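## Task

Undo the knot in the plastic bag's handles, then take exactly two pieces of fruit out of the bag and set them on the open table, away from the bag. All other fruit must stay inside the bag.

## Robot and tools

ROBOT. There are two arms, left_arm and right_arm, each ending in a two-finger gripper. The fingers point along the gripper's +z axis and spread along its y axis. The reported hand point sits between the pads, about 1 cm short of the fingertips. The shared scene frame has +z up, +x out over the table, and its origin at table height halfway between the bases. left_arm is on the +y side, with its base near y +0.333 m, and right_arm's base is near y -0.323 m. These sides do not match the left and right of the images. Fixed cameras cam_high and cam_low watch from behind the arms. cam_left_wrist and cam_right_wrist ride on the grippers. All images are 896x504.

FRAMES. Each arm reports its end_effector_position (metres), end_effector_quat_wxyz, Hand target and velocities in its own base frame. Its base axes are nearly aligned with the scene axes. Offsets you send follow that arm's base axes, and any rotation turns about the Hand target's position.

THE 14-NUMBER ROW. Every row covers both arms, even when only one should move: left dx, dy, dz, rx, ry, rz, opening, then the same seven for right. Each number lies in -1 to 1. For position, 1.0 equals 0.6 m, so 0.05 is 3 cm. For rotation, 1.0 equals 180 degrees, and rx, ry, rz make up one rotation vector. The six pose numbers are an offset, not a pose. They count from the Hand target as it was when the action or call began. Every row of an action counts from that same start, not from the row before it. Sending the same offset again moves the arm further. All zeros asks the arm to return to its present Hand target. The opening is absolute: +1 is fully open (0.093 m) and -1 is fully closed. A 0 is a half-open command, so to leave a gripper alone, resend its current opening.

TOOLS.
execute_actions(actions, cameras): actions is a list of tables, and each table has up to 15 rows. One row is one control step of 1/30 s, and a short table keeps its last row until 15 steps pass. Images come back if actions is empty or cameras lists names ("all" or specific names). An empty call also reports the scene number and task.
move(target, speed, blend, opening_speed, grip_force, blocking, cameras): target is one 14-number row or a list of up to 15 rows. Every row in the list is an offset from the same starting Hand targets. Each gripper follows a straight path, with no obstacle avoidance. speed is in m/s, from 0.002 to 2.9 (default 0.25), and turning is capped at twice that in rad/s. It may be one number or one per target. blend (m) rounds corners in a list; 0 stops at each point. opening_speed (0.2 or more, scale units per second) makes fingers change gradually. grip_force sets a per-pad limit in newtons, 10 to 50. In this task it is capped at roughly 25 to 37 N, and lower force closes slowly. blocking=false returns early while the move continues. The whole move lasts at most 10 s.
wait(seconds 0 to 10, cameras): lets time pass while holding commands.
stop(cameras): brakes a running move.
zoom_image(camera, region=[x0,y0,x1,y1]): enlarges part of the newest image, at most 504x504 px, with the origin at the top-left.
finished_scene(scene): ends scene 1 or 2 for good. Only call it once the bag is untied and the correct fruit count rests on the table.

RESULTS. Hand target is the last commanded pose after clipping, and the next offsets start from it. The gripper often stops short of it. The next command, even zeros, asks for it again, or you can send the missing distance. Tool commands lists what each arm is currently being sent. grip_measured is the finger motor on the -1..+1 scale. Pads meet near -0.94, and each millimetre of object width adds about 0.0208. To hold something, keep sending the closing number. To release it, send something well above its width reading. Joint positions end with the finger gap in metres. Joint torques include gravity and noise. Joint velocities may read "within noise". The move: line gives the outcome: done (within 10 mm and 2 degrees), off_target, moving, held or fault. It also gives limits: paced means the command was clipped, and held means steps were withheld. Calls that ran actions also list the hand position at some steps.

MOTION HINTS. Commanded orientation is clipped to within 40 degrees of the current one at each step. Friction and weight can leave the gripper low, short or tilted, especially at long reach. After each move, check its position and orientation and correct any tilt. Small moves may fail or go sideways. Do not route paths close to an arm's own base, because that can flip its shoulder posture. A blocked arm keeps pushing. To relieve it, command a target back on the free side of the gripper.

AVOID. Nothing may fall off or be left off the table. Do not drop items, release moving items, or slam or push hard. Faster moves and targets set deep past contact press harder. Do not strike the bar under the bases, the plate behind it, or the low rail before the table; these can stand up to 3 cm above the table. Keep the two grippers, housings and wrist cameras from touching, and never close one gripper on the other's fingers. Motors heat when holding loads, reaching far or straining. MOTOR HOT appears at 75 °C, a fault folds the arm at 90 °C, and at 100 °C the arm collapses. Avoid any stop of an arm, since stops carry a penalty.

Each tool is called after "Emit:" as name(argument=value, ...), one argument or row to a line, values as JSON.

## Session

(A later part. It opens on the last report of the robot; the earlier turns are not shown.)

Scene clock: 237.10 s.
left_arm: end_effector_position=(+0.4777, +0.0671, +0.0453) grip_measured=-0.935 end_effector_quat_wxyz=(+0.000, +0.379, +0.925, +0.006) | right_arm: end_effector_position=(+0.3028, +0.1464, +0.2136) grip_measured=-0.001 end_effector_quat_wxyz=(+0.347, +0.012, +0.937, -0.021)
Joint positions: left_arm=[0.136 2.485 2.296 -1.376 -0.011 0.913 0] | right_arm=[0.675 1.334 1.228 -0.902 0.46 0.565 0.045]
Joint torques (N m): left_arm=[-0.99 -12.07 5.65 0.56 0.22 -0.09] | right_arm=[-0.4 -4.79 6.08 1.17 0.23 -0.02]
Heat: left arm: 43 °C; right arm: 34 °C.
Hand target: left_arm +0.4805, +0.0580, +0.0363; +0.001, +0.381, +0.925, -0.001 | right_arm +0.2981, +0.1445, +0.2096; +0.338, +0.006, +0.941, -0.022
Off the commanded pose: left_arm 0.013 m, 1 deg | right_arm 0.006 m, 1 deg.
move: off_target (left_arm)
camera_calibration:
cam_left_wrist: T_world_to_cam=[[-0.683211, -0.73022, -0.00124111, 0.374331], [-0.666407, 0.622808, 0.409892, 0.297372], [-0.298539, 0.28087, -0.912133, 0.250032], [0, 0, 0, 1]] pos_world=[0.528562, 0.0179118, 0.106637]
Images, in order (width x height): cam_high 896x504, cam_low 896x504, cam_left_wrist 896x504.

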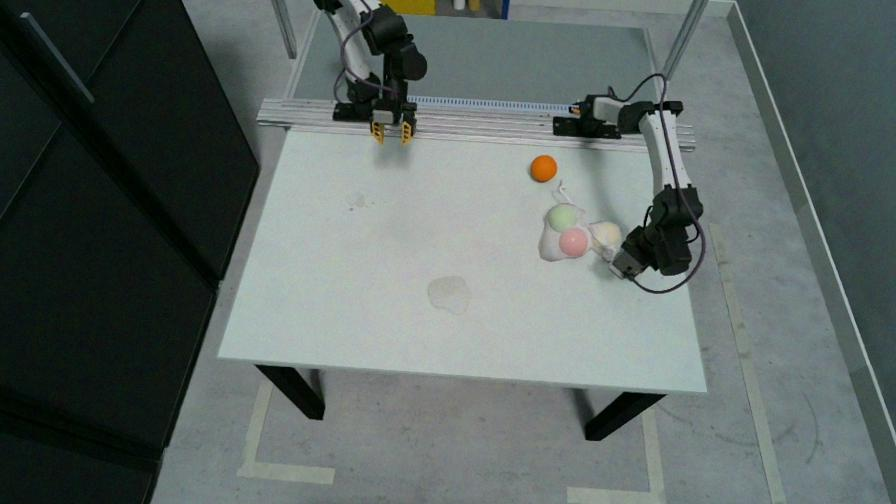

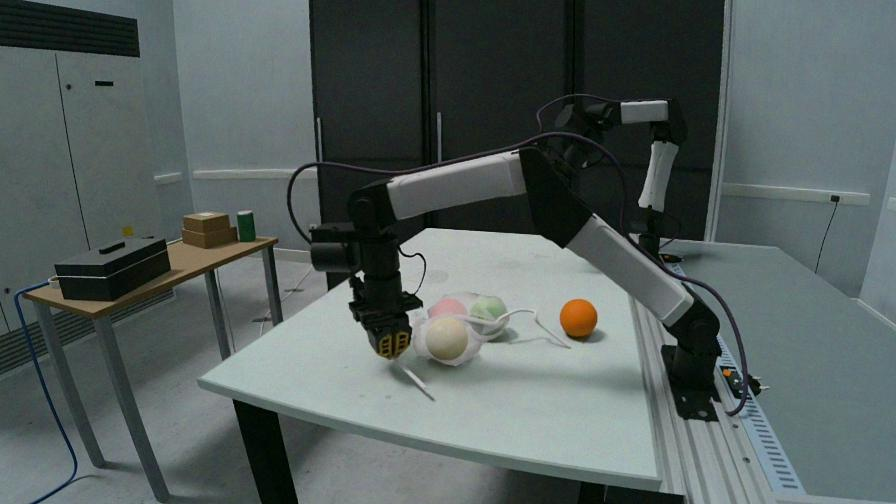

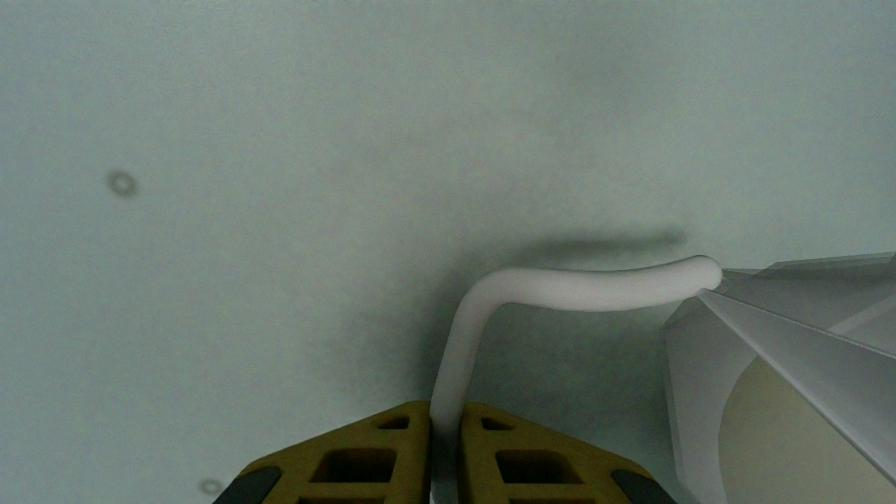

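Emit:
move(
  target=[
    [0,0,-0.04,0,0,0,-1,0,0,0,0,0,0,0],
    [0,0,-0.04,0,0,0,0,0,0,0,0,0,0,0],
    [0,0,0.16,0,0,0,0,0,0,0,0,0,0,0],
    [-0.16,-0.05,0.2,0,0,0,0,0,0,0,0,0,0,0],
  ],
  blend=[0,0,0.02,0],
  speed=0.18,
  cameras=["cam_high","cam_low","cam_left_wrist"],
)

Scene clock: 240.90 s.
left_arm: end_effector_position=(+0.3848, +0.0347, +0.1519) grip_measured=-0.002 end_effector_quat_wxyz=(-0.012, +0.381, +0.925, +0.000) | right_arm: end_effector_position=(+0.3028, +0.1464, +0.2136) grip_measured=-0.001 end_effector_quat_wxyz=(+0.347, +0.012, +0.937, -0.021)
Joint positions: left_arm=[0.085 2.059 2.008 -1.541 -0.011 0.867 0.045] | right_arm=[0.675 1.334 1.228 -0.902 0.46 0.565 0.045]
Joint velocities: left_arm=[0.007 -0.046 -0.007 0.022 -0.022 -0.022 0.001] | right_arm=[within noise]
Joint torques (N m): left_arm=[-0.69 -12.23 4.42 0.52 0.21 -0.11] | right_arm=[-0.38 -4.83 6.04 1.18 0.24 -0.02]
Heat: left arm: 44 °C; right arm: 34 °C.
Hand target: left_arm +0.3845, +0.0280, +0.1563; +0.001, +0.381, +0.925, -0.001 | right_arm +0.2981, +0.1445, +0.2096; +0.338, +0.006, +0.941, -0.022
Off the commanded pose: left_arm 0.008 m, 1 deg | right_arm 0.006 m, 1 deg.
move: done; target 2's new opening was sent with left_arm's hand 0.016 m and 1 deg from that target
camera_calibration:
cam_left_wrist: T_world_to_cam=[[-0.685464, -0.727857, 0.0190701, 0.285059], [-0.653222, 0.626324, 0.425463, 0.204417], [-0.32162, 0.279183, -0.904775, 0.336485], [0, 0, 0, 1]] pos_world=[0.437148, -0.0144901, 0.212035]
Images, in order (width x height): cam_high 896x504, cam_low 896x504, cam_left_wrist 896x504.

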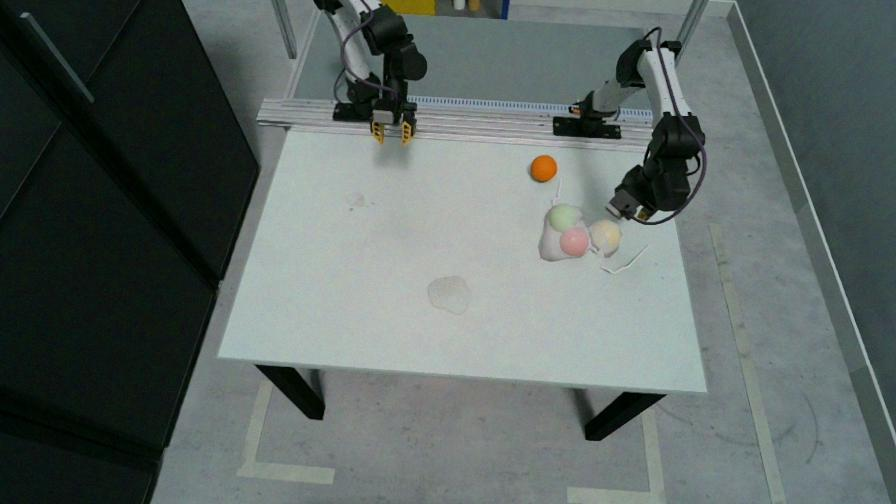

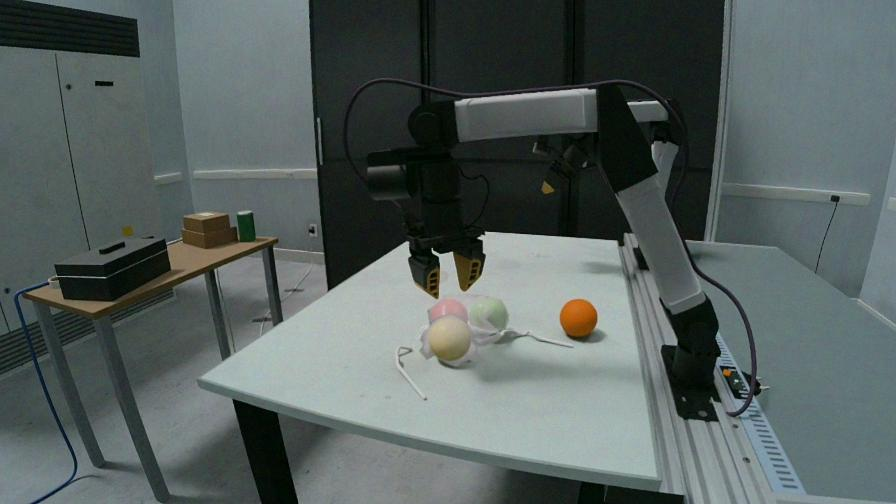

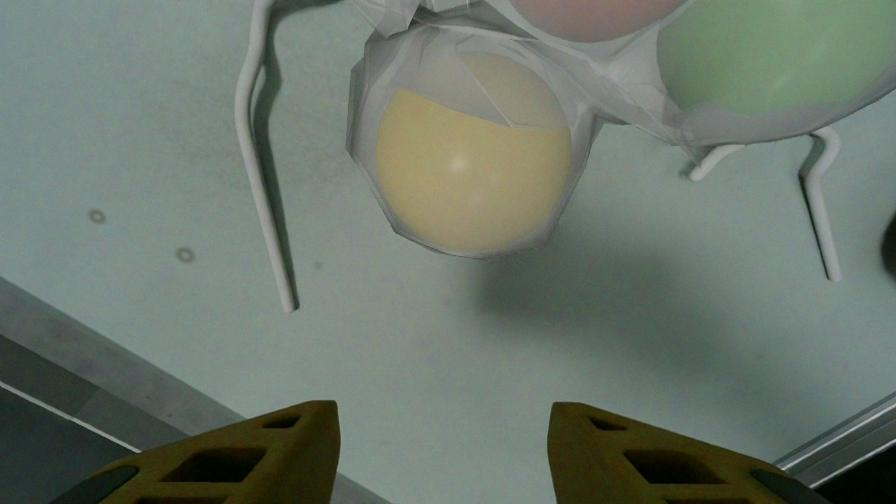

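Emit:
zoom_image(
  camera="cam_left_wrist",
  region=[330, 0, 630, 280],
)

Emit:
zoom_image(
  camera="cam_low",
  region=[380, 270, 540, 380],
)

Emit:
move(
  target=[0.1, -0.05, 0, 0, 0, 0, 0.88, 0, 0, 0, 0, 0, 0, 0],
  cameras=["cam_left_wrist"],
)

Scaled by 1.680 from the camera's 896x504 image, which has a finer 1280x720 frame.

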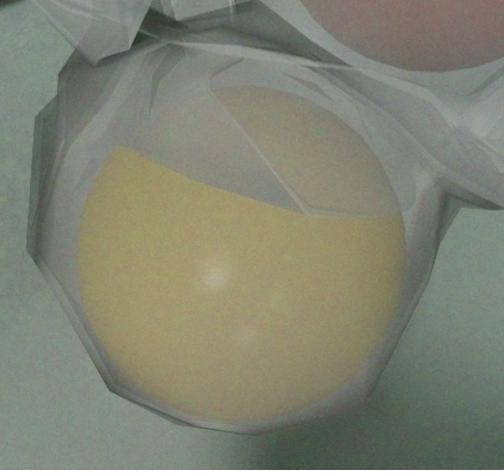

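Scaled by 3.150 from the camera's 896x504 image, which has a finer 1280x720 frame.

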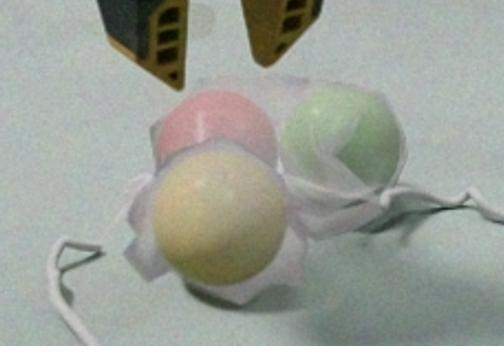

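Scene clock: 242.40 s.
left_arm: end_effector_position=(+0.4424, +0.0036, +0.1568) grip_measured=+0.878 end_effector_quat_wxyz=(+0.036, +0.382, +0.923, +0.021) | right_arm: end_effector_position=(+0.3028, +0.1464, +0.2136) grip_measured=-0.001 end_effector_quat_wxyz=(+0.347, +0.012, +0.937, -0.021)
Joint positions: left_arm=[0.004 2.231 2.298 -1.555 -0.011 0.789 0.087] | right_arm=[0.675 1.334 1.228 -0.902 0.46 0.565 0.045]
Joint torques (N m): left_arm=[-0.4 -10.39 7.97 0.46 0.2 -0.08] | right_arm=[-0.44 -4.79 6.13 1.18 0.22 -0.03]
Heat: left arm: 44 °C; right arm: 34 °C.
Hand target: left_arm +0.4445, -0.0019, +0.1563; +0.001, +0.381, +0.925, -0.001 | right_arm +0.2981, +0.1445, +0.2096; +0.338, +0.006, +0.941, -0.022
Off the commanded pose: left_arm 0.006 m, 5 deg | right_arm 0.006 m, 1 deg.
joint sent to its limit (left arm) — joint 4 (wrist pitch), lower limit. The joint targets are off in orientation, not in position.
move: off_target (left_arm)
camera_calibration:
cam_left_wrist: T_world_to_cam=[[-0.686334, -0.725227, -0.0546877, 0.313793], [-0.691912, 0.627937, 0.356304, 0.287394], [-0.224061, 0.282382, -0.932768, 0.329323], [0, 0, 0, 1]] pos_world=[0.488007, -0.0458891, 0.221943]
Images, in order (width x height): cam_left_wrist 896x504.

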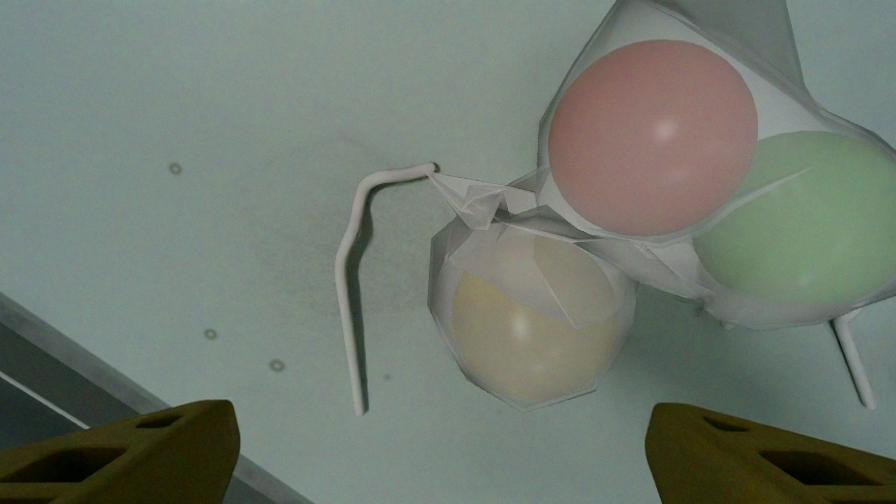

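Emit:
move(
  target=[
    [0.033,0.108,-0.12,0,0,0,-0.3,0,0,0,0,0,0,0],
    [0.033,0.108,-0.302,0,0,0,-0.3,0,0,0,0,0,0,0],
    [0.033,0.108,-0.302,0,0,0,-1,0,0,0,0,0,0,0],
    [0.03,0.13,-0.12,0,0,0,-1,0,0,0,0,0,0,0],
    [-0.14,0.165,-0.12,0,0,0,-1,0,0,0,0,0,0,0],
  ],
  speed=0.15,
  cameras=["cam_high","cam_low","cam_left_wrist"],
)

Scene clock: 250.10 s.
left_arm: end_effector_position=(+0.3608, +0.0988, +0.0779) grip_measured=-0.934 end_effector_quat_wxyz=(-0.014, +0.376, +0.926, -0.003) | right_arm: end_effector_position=(+0.3028, +0.1464, +0.2136) grip_measured=-0.001 end_effector_quat_wxyz=(+0.347, +0.012, +0.937, -0.021)
Joint positions: left_arm=[0.262 2.002 1.63 -1.225 -0.011 1.034 0] | right_arm=[0.675 1.334 1.228 -0.902 0.46 0.565 0.045]
Joint torques (N m): left_arm=[0.36 -12.34 4.42 0.46 0.22 0.11] | right_arm=[-0.43 -4.83 6.13 1.2 0.21 -0.01]
Heat: left arm: 44 °C; right arm: 34 °C.
Hand target: left_arm +0.3605, +0.0970, +0.0843; +0.001, +0.381, +0.925, -0.001 | right_arm +0.2981, +0.1445, +0.2096; +0.338, +0.006, +0.941, -0.022
Off the commanded pose: left_arm 0.007 m, 2 deg | right_arm 0.006 m, 1 deg.
move: done; target 3's new opening was sent with left_arm's hand 0.045 m and 1 deg from that target
camera_calibration:
cam_left_wrist: T_world_to_cam=[[-0.678032, -0.734554, 0.0265066, 0.314106], [-0.65691, 0.621752, 0.426489, 0.181821], [-0.32976, 0.271761, -0.904104, 0.247543], [0, 0, 0, 1]] pos_world=[0.414043, 0.0504077, 0.137934]
Images, in order (width x height): cam_high 896x504, cam_low 896x504, cam_left_wrist 896x504.

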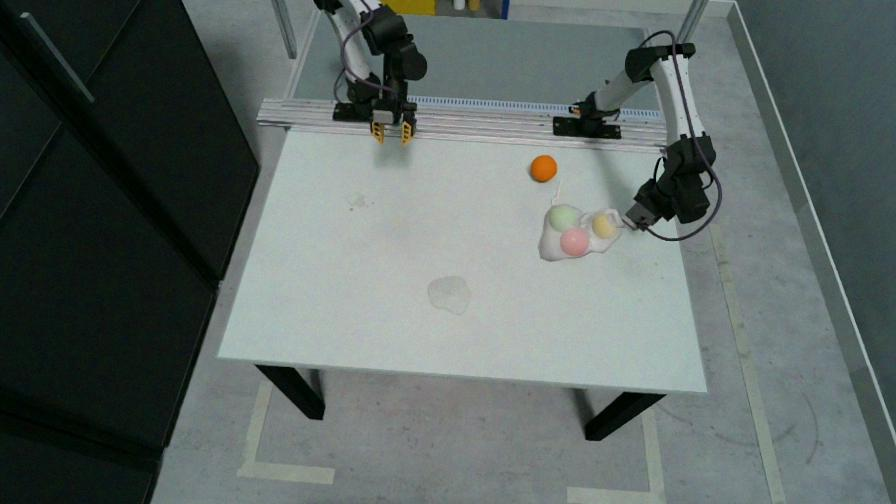

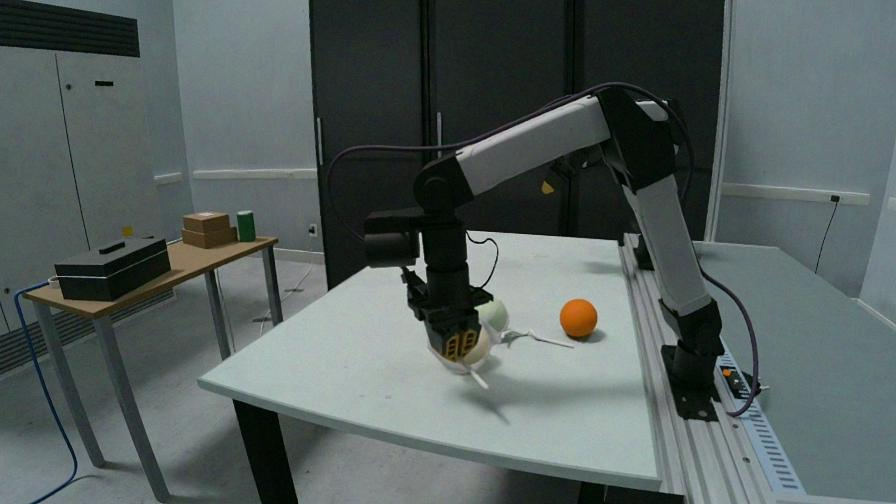

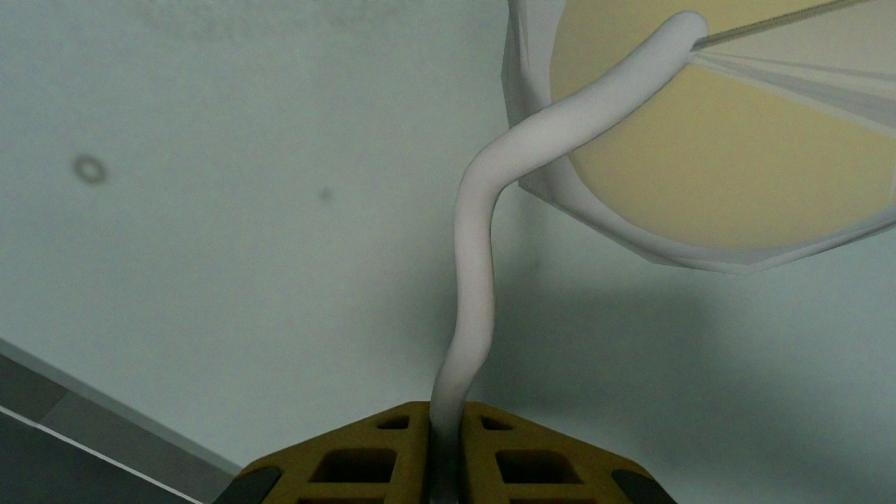

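Emit:
move(
  target=[-0.1, -0.03, 0.12, 0, 0, 0, -1, 0, 0.35, 0.05, 0, 0, 0, 0.85],
  speed=0.15,
  cameras=["all"],
)

Scene clock: 253.10 s.
left_arm: end_effector_position=(+0.3083, +0.0847, +0.1525) grip_measured=-0.934 end_effector_quat_wxyz=(+0.000, +0.376, +0.926, +0.007) | right_arm: end_effector_position=(+0.2975, +0.3499, +0.2437) grip_measured=+0.849 end_effector_quat_wxyz=(+0.339, +0.006, +0.941, -0.017)
Joint positions: left_arm=[0.262 1.746 1.591 -1.406 -0.011 1.034 0] | right_arm=[1.08 2.073 2.233 -1.396 0.617 0.986 0.086]
Joint torques (N m): left_arm=[-0.13 -9.69 4.96 0.25 0.23 0.07] | right_arm=[0.25 -6.95 8.61 0.82 0.53 0.12]
Heat: left arm: 45 °C; right arm: 33 °C.
Hand target: left_arm +0.3005, +0.0789, +0.1563; +0.001, +0.381, +0.925, -0.001 | right_arm +0.2981, +0.3545, +0.2396; +0.338, +0.006, +0.941, -0.022
Off the commanded pose: left_arm 0.010 m, 1 deg | right_arm 0.006 m, 1 deg.
move: done
camera_calibration:
cam_left_wrist: T_world_to_cam=[[-0.678696, -0.734412, -0.0034001, 0.270853], [-0.670965, 0.618167, 0.409482, 0.131481], [-0.298627, 0.280195, -0.912312, 0.292395], [0, 0, 0, 1]] pos_world=[0.359363, 0.0357129, 0.213837]
cam_right_wrist: T_world_to_cam=[[-0.0274822, -0.997712, 0.0617655, 0.337883], [-0.970552, 0.011839, -0.240602, 0.382805], [0.23932, -0.0665588, -0.968657, 0.277755], [0, 0, 0, 1]] pos_world=[0.314346, 0.351065, 0.340283]

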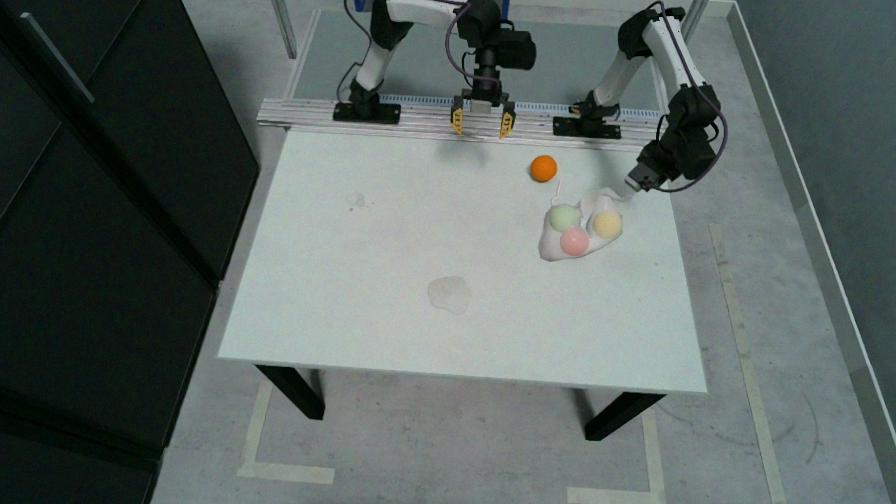

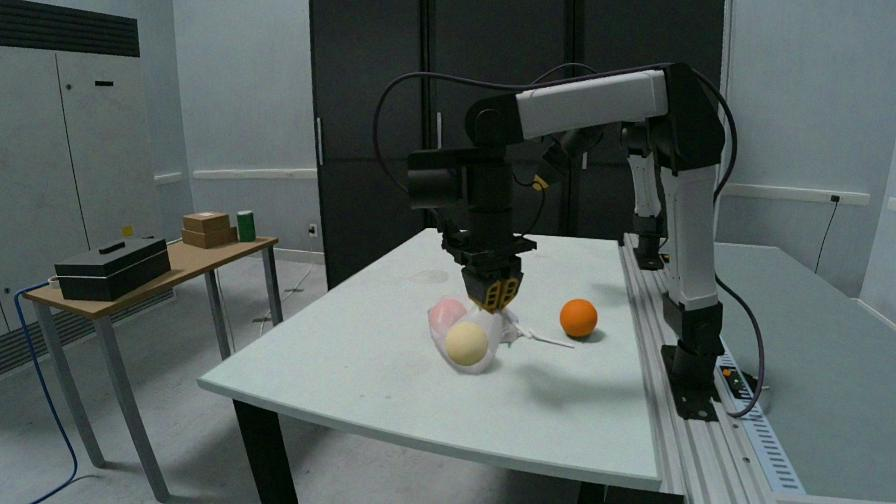

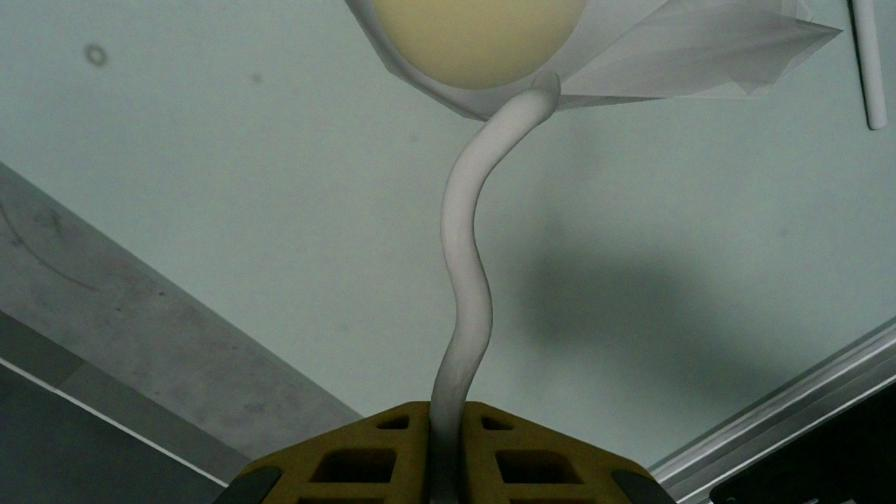

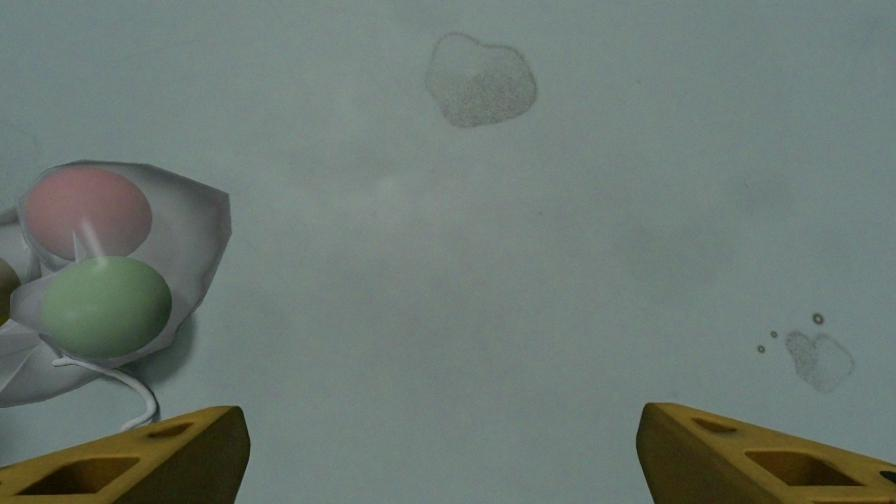

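Emit:
move(
  target=[0, 0, 0, 0, 0, 0, -1, -0.08, 0.18, 0.05, 0, 0, 0, 0.85],
  speed=0.15,
  cameras=["cam_right_wrist"],
)

Scene clock: 254.97 s.
left_arm: end_effector_position=(+0.3083, +0.0847, +0.1525) grip_measured=-0.934 end_effector_quat_wxyz=(+0.000, +0.376, +0.926, +0.007) | right_arm: end_effector_position=(+0.2472, +0.4535, +0.2726) grip_measured=+0.849 end_effector_quat_wxyz=(+0.395, -0.032, +0.915, +0.075)
Joint positions: left_arm=[0.262 1.746 1.591 -1.406 -0.011 1.034 0] | right_arm=[1.283 2.398 2.843 -1.527 0.697 1.032 0.086]
Joint torques (N m): left_arm=[-0.1 -9.7 4.85 0.22 0.23 0.08] | right_arm=[-0.06 -8.47 7.62 1.33 0.55 -0.1]
Heat: left arm: 45 °C; right arm: 33 °C.
Hand target: left_arm +0.3005, +0.0789, +0.1563; +0.001, +0.381, +0.925, -0.001 | right_arm +0.2501, +0.4626, +0.2696; +0.338, +0.006, +0.941, -0.022
Off the commanded pose: left_arm 0.010 m, 1 deg | right_arm 0.010 m, 14 deg.
elbow stopped short (right arm): the move would have taken joint 3 (elbow) straighter than the controller allows.
move: off_target (right_arm)
camera_calibration:
cam_right_wrist: T_world_to_cam=[[0.109315, -0.990782, -0.0800027, 0.43977], [-0.929001, -0.0732066, -0.362765, 0.401292], [0.353564, 0.113978, -0.92844, 0.203562], [0, 0, 0, 1]] pos_world=[0.252755, 0.441892, 0.369753]
Images, in order (width x height): cam_right_wrist 896x504.

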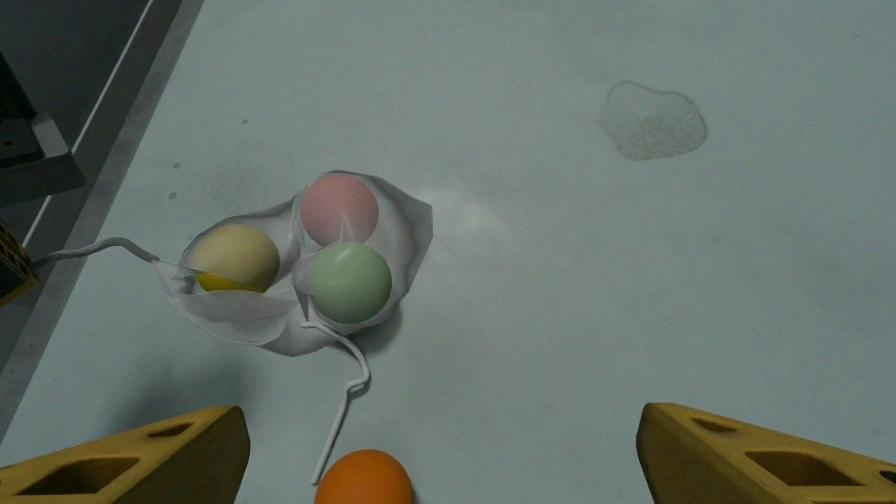

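Emit:
move(
  target=[0.19, 0.06, -0.03, 0, 0, 0, -1, 0, 0, 0, 0, 0, 0, 0.85],
  speed=0.15,
  cameras=["cam_right_wrist","cam_left_wrist"],
)

Scene clock: 257.33 s.
left_arm: end_effector_position=(+0.4142, +0.1159, +0.1386) grip_measured=-0.934 end_effector_quat_wxyz=(+0.003, +0.377, +0.926, +0.009) | right_arm: end_effector_position=(+0.2473, +0.4535, +0.2727) grip_measured=+0.849 end_effector_quat_wxyz=(+0.395, -0.032, +0.915, +0.075)
Joint positions: left_arm=[0.268 2.226 2.218 -1.547 -0.011 1.042 0] | right_arm=[1.283 2.398 2.843 -1.526 0.698 1.031 0.086]
Joint torques (N m): left_arm=[0.44 -10.44 7.97 0.23 0.22 0.13] | right_arm=[-0.12 -8.38 7.73 1.37 0.58 -0.03]
Heat: left arm: 45 °C; right arm: 33 °C.
Hand target: left_arm +0.4146, +0.1151, +0.1384; +0.001, +0.381, +0.925, -0.001 | right_arm +0.2501, +0.4625, +0.2696; +0.338, +0.006, +0.941, -0.022
Off the commanded pose: left_arm 0.001 m, 1 deg | right_arm 0.010 m, 14 deg.
elbow stopped short (right arm): the move would have taken joint 3 (elbow) straighter than the controller allows.
joint sent to its limit (left arm) — joint 4 (wrist pitch), lower limit. The joint targets still meet the commanded pose.
move: off_target (right_arm)
camera_calibration:
cam_left_wrist: T_world_to_cam=[[-0.679841, -0.733305, -0.00890869, 0.366673], [-0.672501, 0.618533, 0.406397, 0.189915], [-0.292503, 0.282277, -0.913653, 0.300061], [0, 0, 0, 1]] pos_world=[0.464766, 0.0667137, 0.200237]
cam_right_wrist: T_world_to_cam=[[0.109646, -0.990817, -0.079122, 0.439386], [-0.928544, -0.0737011, -0.363832, 0.401824], [0.35466, 0.113361, -0.928098, 0.203526], [0, 0, 0, 1]] pos_world=[0.252752, 0.441894, 0.369854]
Images, in order (width x height): cam_left_wrist 896x504, cam_right_wrist 896x504.

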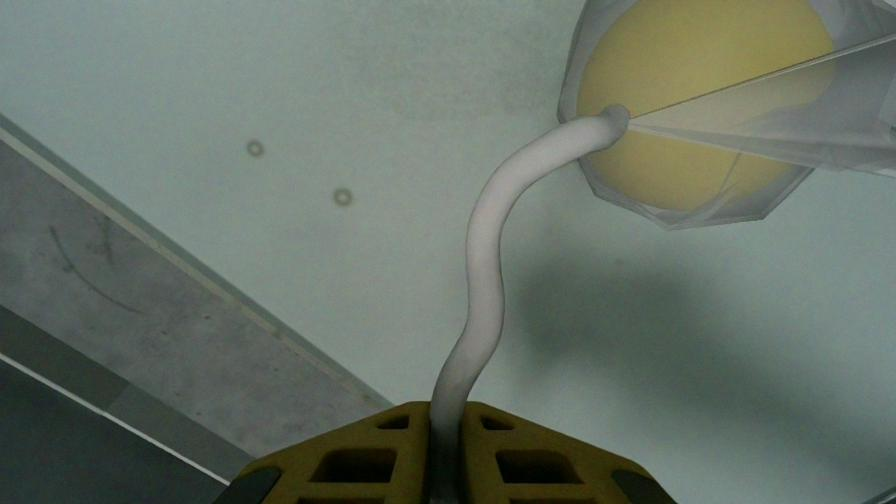

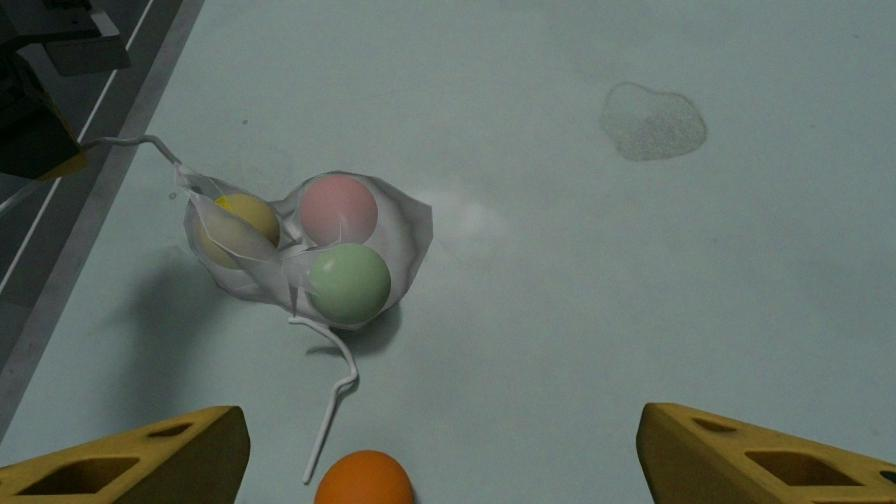

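Emit:
move(
  target=[
    [0.1,-0.05,0,0,0,0,-1,-0.1,-0.4,0,0,0,0,0.85],
    [0.1,-0.05,-0.23,0,0,0,-1,-0.1,-0.4,0,0,0,0,0.85],
    [0.1,-0.05,-0.23,0,0,0,-0.1,-0.1,-0.4,0,0,0,0,0.85],
    [0.08,-0.05,0,0,0,0,-0.1,-0.1,-0.4,0,0,0,0,0.85],
    [-0.06,-0.26,0.04,0,0,0,-0.4,-0.1,-0.4,0,0,0,0,0.85],
  ],
  speed=0.2,
  cameras=["cam_high","cam_low","cam_left_wrist"],
)

Scene clock: 268.70 s.
left_arm: end_effector_position=(+0.3848, -0.0396, +0.1557) grip_measured=-0.398 end_effector_quat_wxyz=(-0.003, +0.384, +0.924, -0.001) | right_arm: end_effector_position=(+0.1924, +0.2262, +0.2726) grip_measured=+0.849 end_effector_quat_wxyz=(+0.346, +0.004, +0.938, -0.019)
Joint positions: left_arm=[-0.102 2.047 2.006 -1.536 0.001 0.685 0.026] | right_arm=[1.227 1.483 1.634 -1.488 0.673 1.155 0.086]
Joint torques (N m): left_arm=[-0.13 -12.6 4.41 0.34 0.09 -0.09] | right_arm=[-0.38 -4.96 5.18 0.64 0.39 0.11]
Heat: left arm: 46 °C; right arm: 33 °C.
Hand target: left_arm +0.3785, -0.0410, +0.1622; +0.000, +0.381, +0.925, -0.001 | right_arm +0.1902, +0.2225, +0.2696; +0.338, +0.006, +0.941, -0.022
Off the commanded pose: left_arm 0.009 m, 1 deg | right_arm 0.005 m, 1 deg.
move: done; target 3's new opening was sent with left_arm's hand 0.022 m and 1 deg from that target
camera_calibration:
cam_left_wrist: T_world_to_cam=[[-0.690026, -0.723625, 0.0151962, 0.233415], [-0.656007, 0.634142, 0.409291, 0.253173], [-0.30581, 0.272453, -0.912277, 0.355487], [0, 0, 0, 1]] pos_world=[0.435857, -0.0884958, 0.217135]
Images, in order (width x height): cam_high 896x504, cam_low 896x504, cam_left_wrist 896x504.

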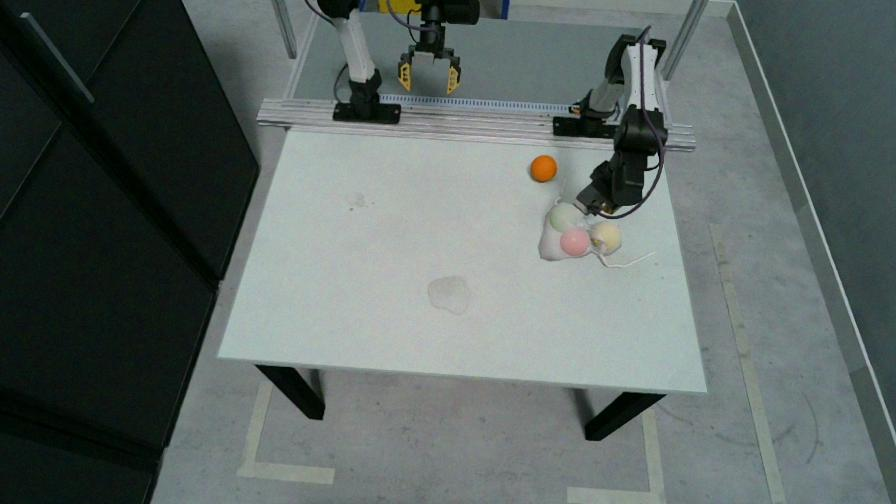

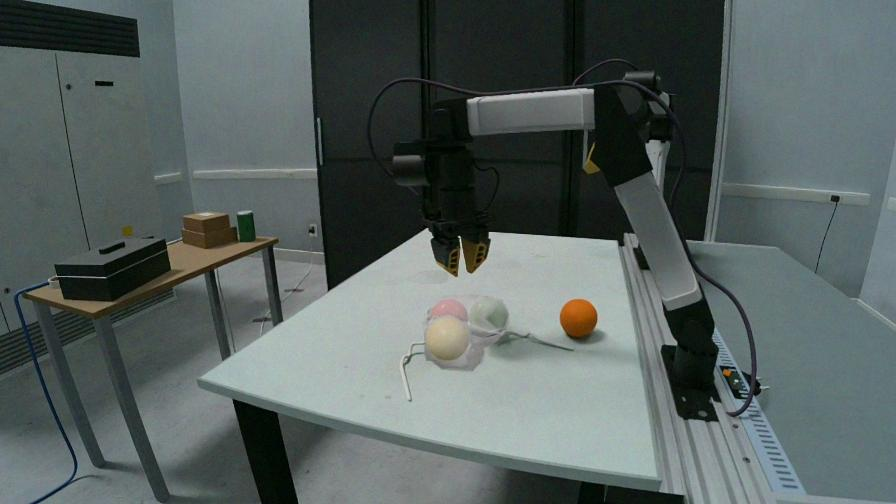

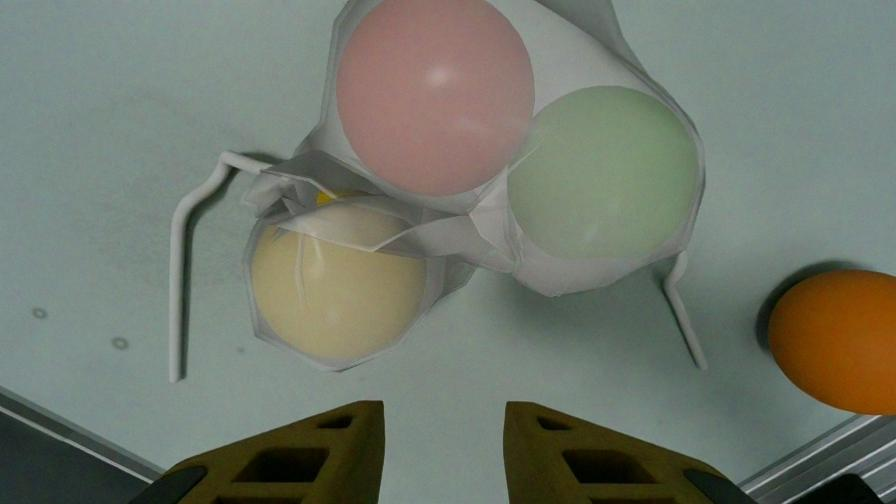

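Emit:
move(
  target=[
    [-0.21,-0.092,-0.15,0,0,0,-0.4,0,0,0,0,0,0,0.85],
    [-0.21,-0.092,-0.318,0,0,0,-0.4,0,0,0,0,0,0,0.85],
    [-0.21,-0.092,-0.318,0,0,0,-1,0,0,0,0,0,0,0.85],
    [-0.2,-0.05,-0.16,0,0,0,-1,0,0,0,0,0,0,0.85],
    [-0.125,0.11,-0.16,0,0,0,-1,0,0,0,0,0,0,0.85],
  ],
  speed=0.15,
  cameras=["cam_high","cam_low","cam_left_wrist"],
)

Scene clock: 275.63 s.
left_arm: end_effector_position=(+0.3008, +0.0263, +0.0645) grip_measured=-0.936 end_effector_quat_wxyz=(+0.002, +0.376, +0.927, +0.006) | right_arm: end_effector_position=(+0.1924, +0.2262, +0.2726) grip_measured=+0.849 end_effector_quat_wxyz=(+0.346, +0.004, +0.938, -0.019)
Joint positions: left_arm=[0.082 1.71 1.197 -1.048 -0.009 0.853 0] | right_arm=[1.227 1.483 1.634 -1.488 0.673 1.155 0.086]
Joint torques (N m): left_arm=[0.29 -6.16 7.97 0.26 0.19 0.15] | right_arm=[-0.43 -5.04 5.12 0.63 0.39 0.13]
Heat: left arm: 45 °C; right arm: 32 °C.
Hand target: left_arm +0.3035, +0.0250, +0.0663; +0.001, +0.381, +0.925, -0.001 | right_arm +0.1902, +0.2225, +0.2696; +0.338, +0.006, +0.941, -0.022
Off the commanded pose: left_arm 0.003 m, 1 deg | right_arm 0.005 m, 1 deg.
move: done; target 3's new opening was sent with left_arm's hand 0.038 m and 1 deg from that target
camera_calibration:
cam_left_wrist: T_world_to_cam=[[-0.678189, -0.734882, -0.00275136, 0.222457], [-0.67255, 0.619148, 0.405379, 0.199268], [-0.296202, 0.276774, -0.914145, 0.225789], [0, 0, 0, 1]] pos_world=[0.351764, -0.0223891, 0.126237]
Images, in order (width x height): cam_high 896x504, cam_low 896x504, cam_left_wrist 896x504.

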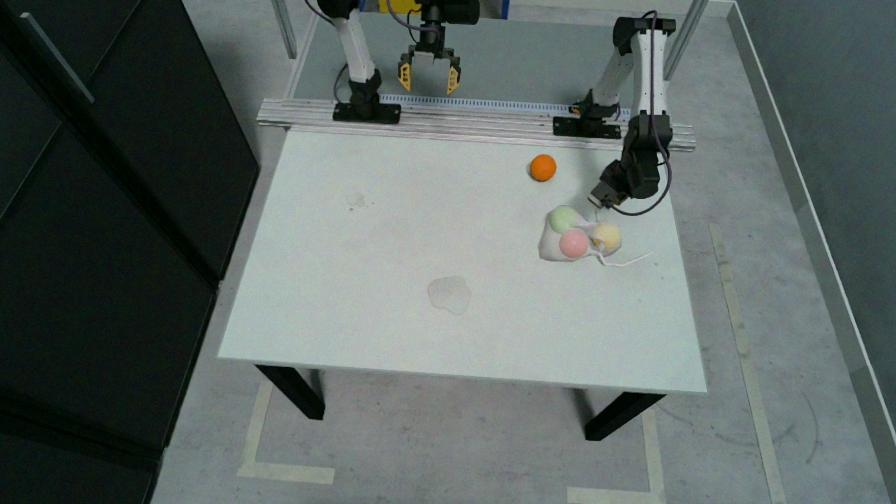

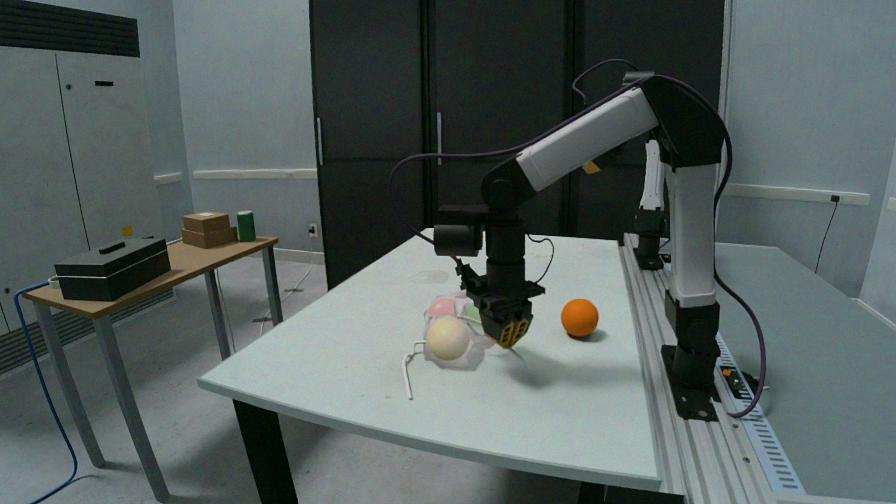

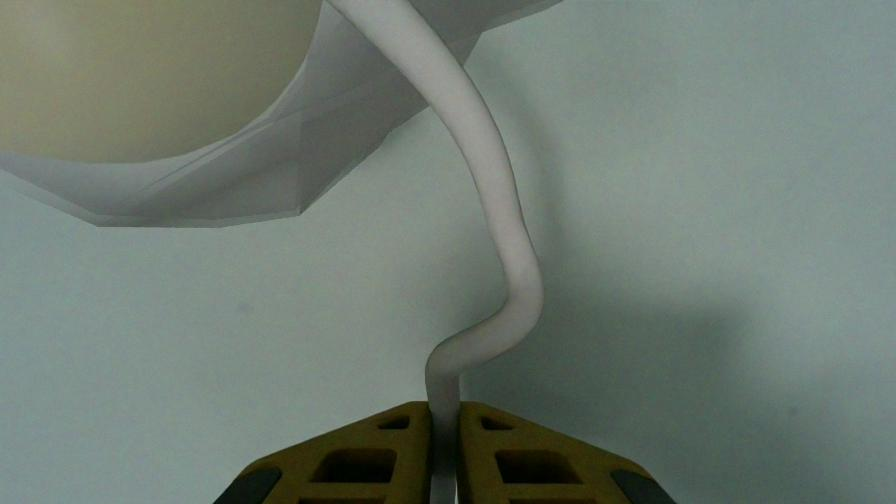

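Emit:
move(
  target=[
    [0,0,-0.12,0,0,0,-1,0,0,0,0,0,0,0.85],
    [0,0,-0.12,0,0,0,-0.1,0,0,0,0,0,0,0.85],
    [-0.02,0,0.13,0,0,0,0.4,0,0,0,0,0,0,0.85],
    [0.13,-0.1,0.16,0,0,0,0.88,0,0,0,0,0,0,0.85],
  ],
  speed=0.18,
  cameras=["cam_low","cam_left_wrist"],
)

Scene clock: 281.33 s.
left_arm: end_effector_position=(+0.3801, -0.0331, +0.1629) grip_measured=+0.878 end_effector_quat_wxyz=(+0.007, +0.382, +0.924, -0.002) | right_arm: end_effector_position=(+0.1924, +0.2262, +0.2726) grip_measured=+0.849 end_effector_quat_wxyz=(+0.346, +0.004, +0.938, -0.019)
Joint positions: left_arm=[-0.083 2.008 1.978 -1.528 0.009 0.702 0.087] | right_arm=[1.227 1.483 1.634 -1.488 0.673 1.155 0.086]
Joint torques (N m): left_arm=[-0.39 -8.49 8.1 0.28 0.01 -0.1] | right_arm=[-0.46 -5.08 5.22 0.62 0.38 0.15]
Heat: left arm: 44 °C; right arm: 32 °C.
Hand target: left_arm +0.3815, -0.0350, +0.1623; +0.001, +0.381, +0.925, -0.001 | right_arm +0.1902, +0.2225, +0.2696; +0.338, +0.006, +0.941, -0.022
Off the commanded pose: left_arm 0.002 m, 1 deg | right_arm 0.005 m, 1 deg.
move: done; target 2's new opening was sent with left_arm's hand 0.021 m and 1 deg from that target
camera_calibration:
cam_left_wrist: T_world_to_cam=[[-0.68833, -0.725339, 0.00926094, 0.235036], [-0.66505, 0.636113, 0.391239, 0.249483], [-0.289672, 0.263143, -0.920242, 0.353732], [0, 0, 0, 1]] pos_world=[0.430167, -0.0813009, 0.225735]
Images, in order (width x height): cam_low 896x504, cam_left_wrist 896x504.

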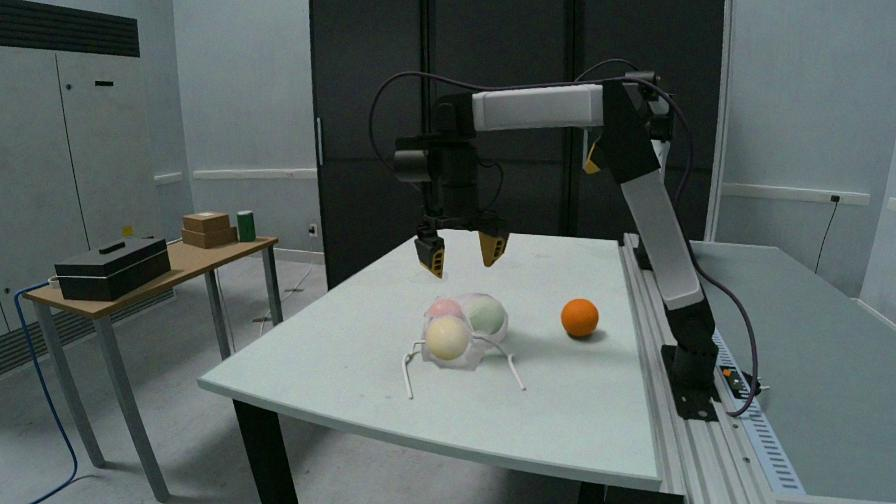

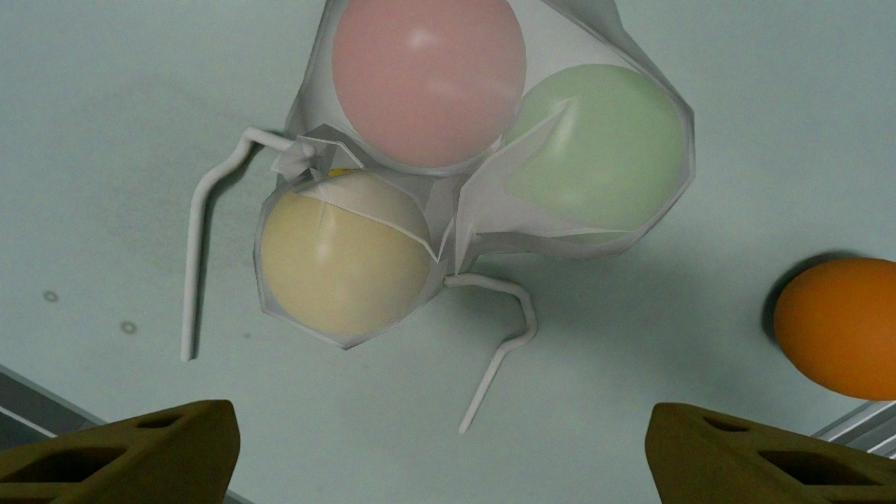

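Emit:
move(
  target=[
    [-0.17,0.088,-0.15,0,0,0,-0.4,0,0,0,0,0,0,0.85],
    [-0.17,0.088,-0.322,0,0,0,-0.4,0,0,0,0,0,0,0.85],
    [-0.17,0.088,-0.322,0,0,0,-1,0,0,0,0,0,0,0.85],
    [-0.15,0.1,-0.06,0,0,0,-1,0,0,0,0,0,0,0.85],
    [0.0,0.27,-0.03,0,0,0,-1,0,0,0,0,0,0,0.85],
    [-0.01,0.29,-0.2,0,0,0,-1,0,0,0,0,0,0,0.85],
  ],
  speed=0.17,
  cameras=["cam_high","cam_low","cam_left_wrist"],
)

Scene clock: 291.37 s.
left_arm: end_effector_position=(+0.3775, +0.1404, +0.0515) grip_measured=-0.973 end_effector_quat_wxyz=(+0.003, +0.377, +0.926, +0.009) | right_arm: end_effector_position=(+0.1924, +0.2262, +0.2726) grip_measured=+0.849 end_effector_quat_wxyz=(+0.346, +0.004, +0.938, -0.019)
Joint positions: left_arm=[0.352 2.091 1.657 -1.12 -0.01 1.126 0] | right_arm=[1.227 1.483 1.634 -1.488 0.673 1.155 0.086]
Joint torques (N m): left_arm=[0.49 -9.65 4.67 0.5 0.21 0.13] | right_arm=[-0.47 -4.97 5.15 0.63 0.37 0.14]
Heat: left arm: 44 °C; right arm: 32 °C.
Hand target: left_arm +0.3756, +0.1390, +0.0423; +0.001, +0.381, +0.925, -0.001 | right_arm +0.1902, +0.2225, +0.2696; +0.338, +0.006, +0.941, -0.022
Off the commanded pose: left_arm 0.009 m, 1 deg | right_arm 0.005 m, 1 deg.
move: done; target 3's new opening was sent with left_arm's hand 0.044 m and 1 deg from that target
camera_calibration:
cam_left_wrist: T_world_to_cam=[[-0.680078, -0.733087, -0.00875847, 0.358977], [-0.672297, 0.618829, 0.406284, 0.185376], [-0.292422, 0.282193, -0.913705, 0.20281], [0, 0, 0, 1]] pos_world=[0.428066, 0.0912136, 0.113137]
Images, in order (width x height): cam_high 896x504, cam_low 896x504, cam_left_wrist 896x504.

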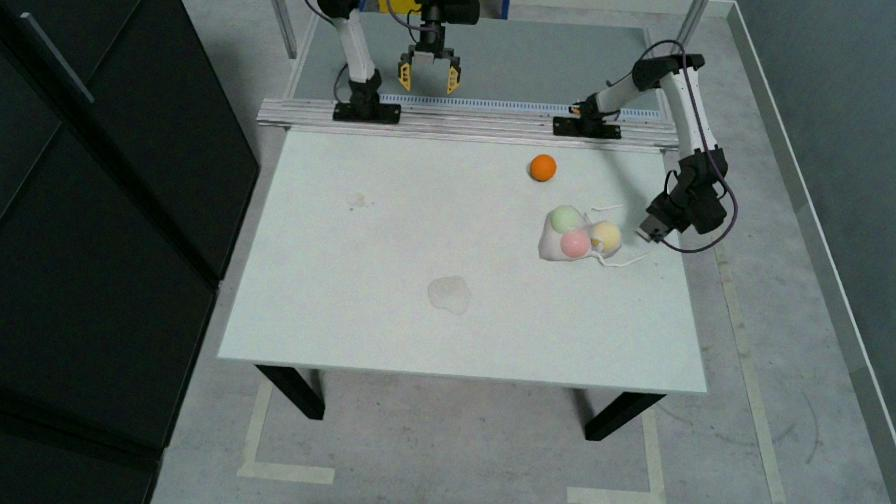

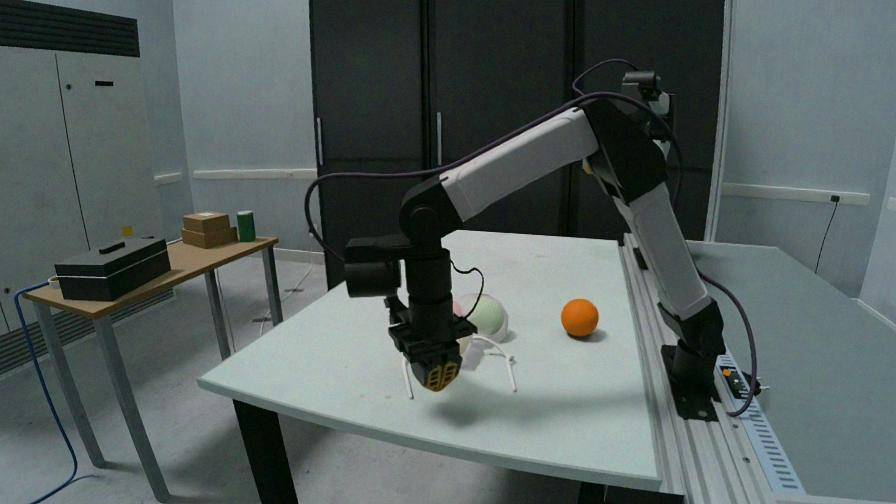

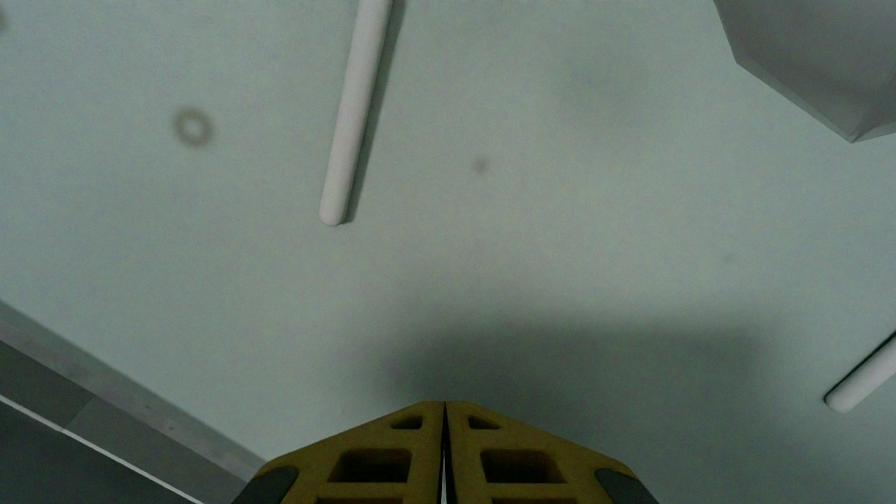

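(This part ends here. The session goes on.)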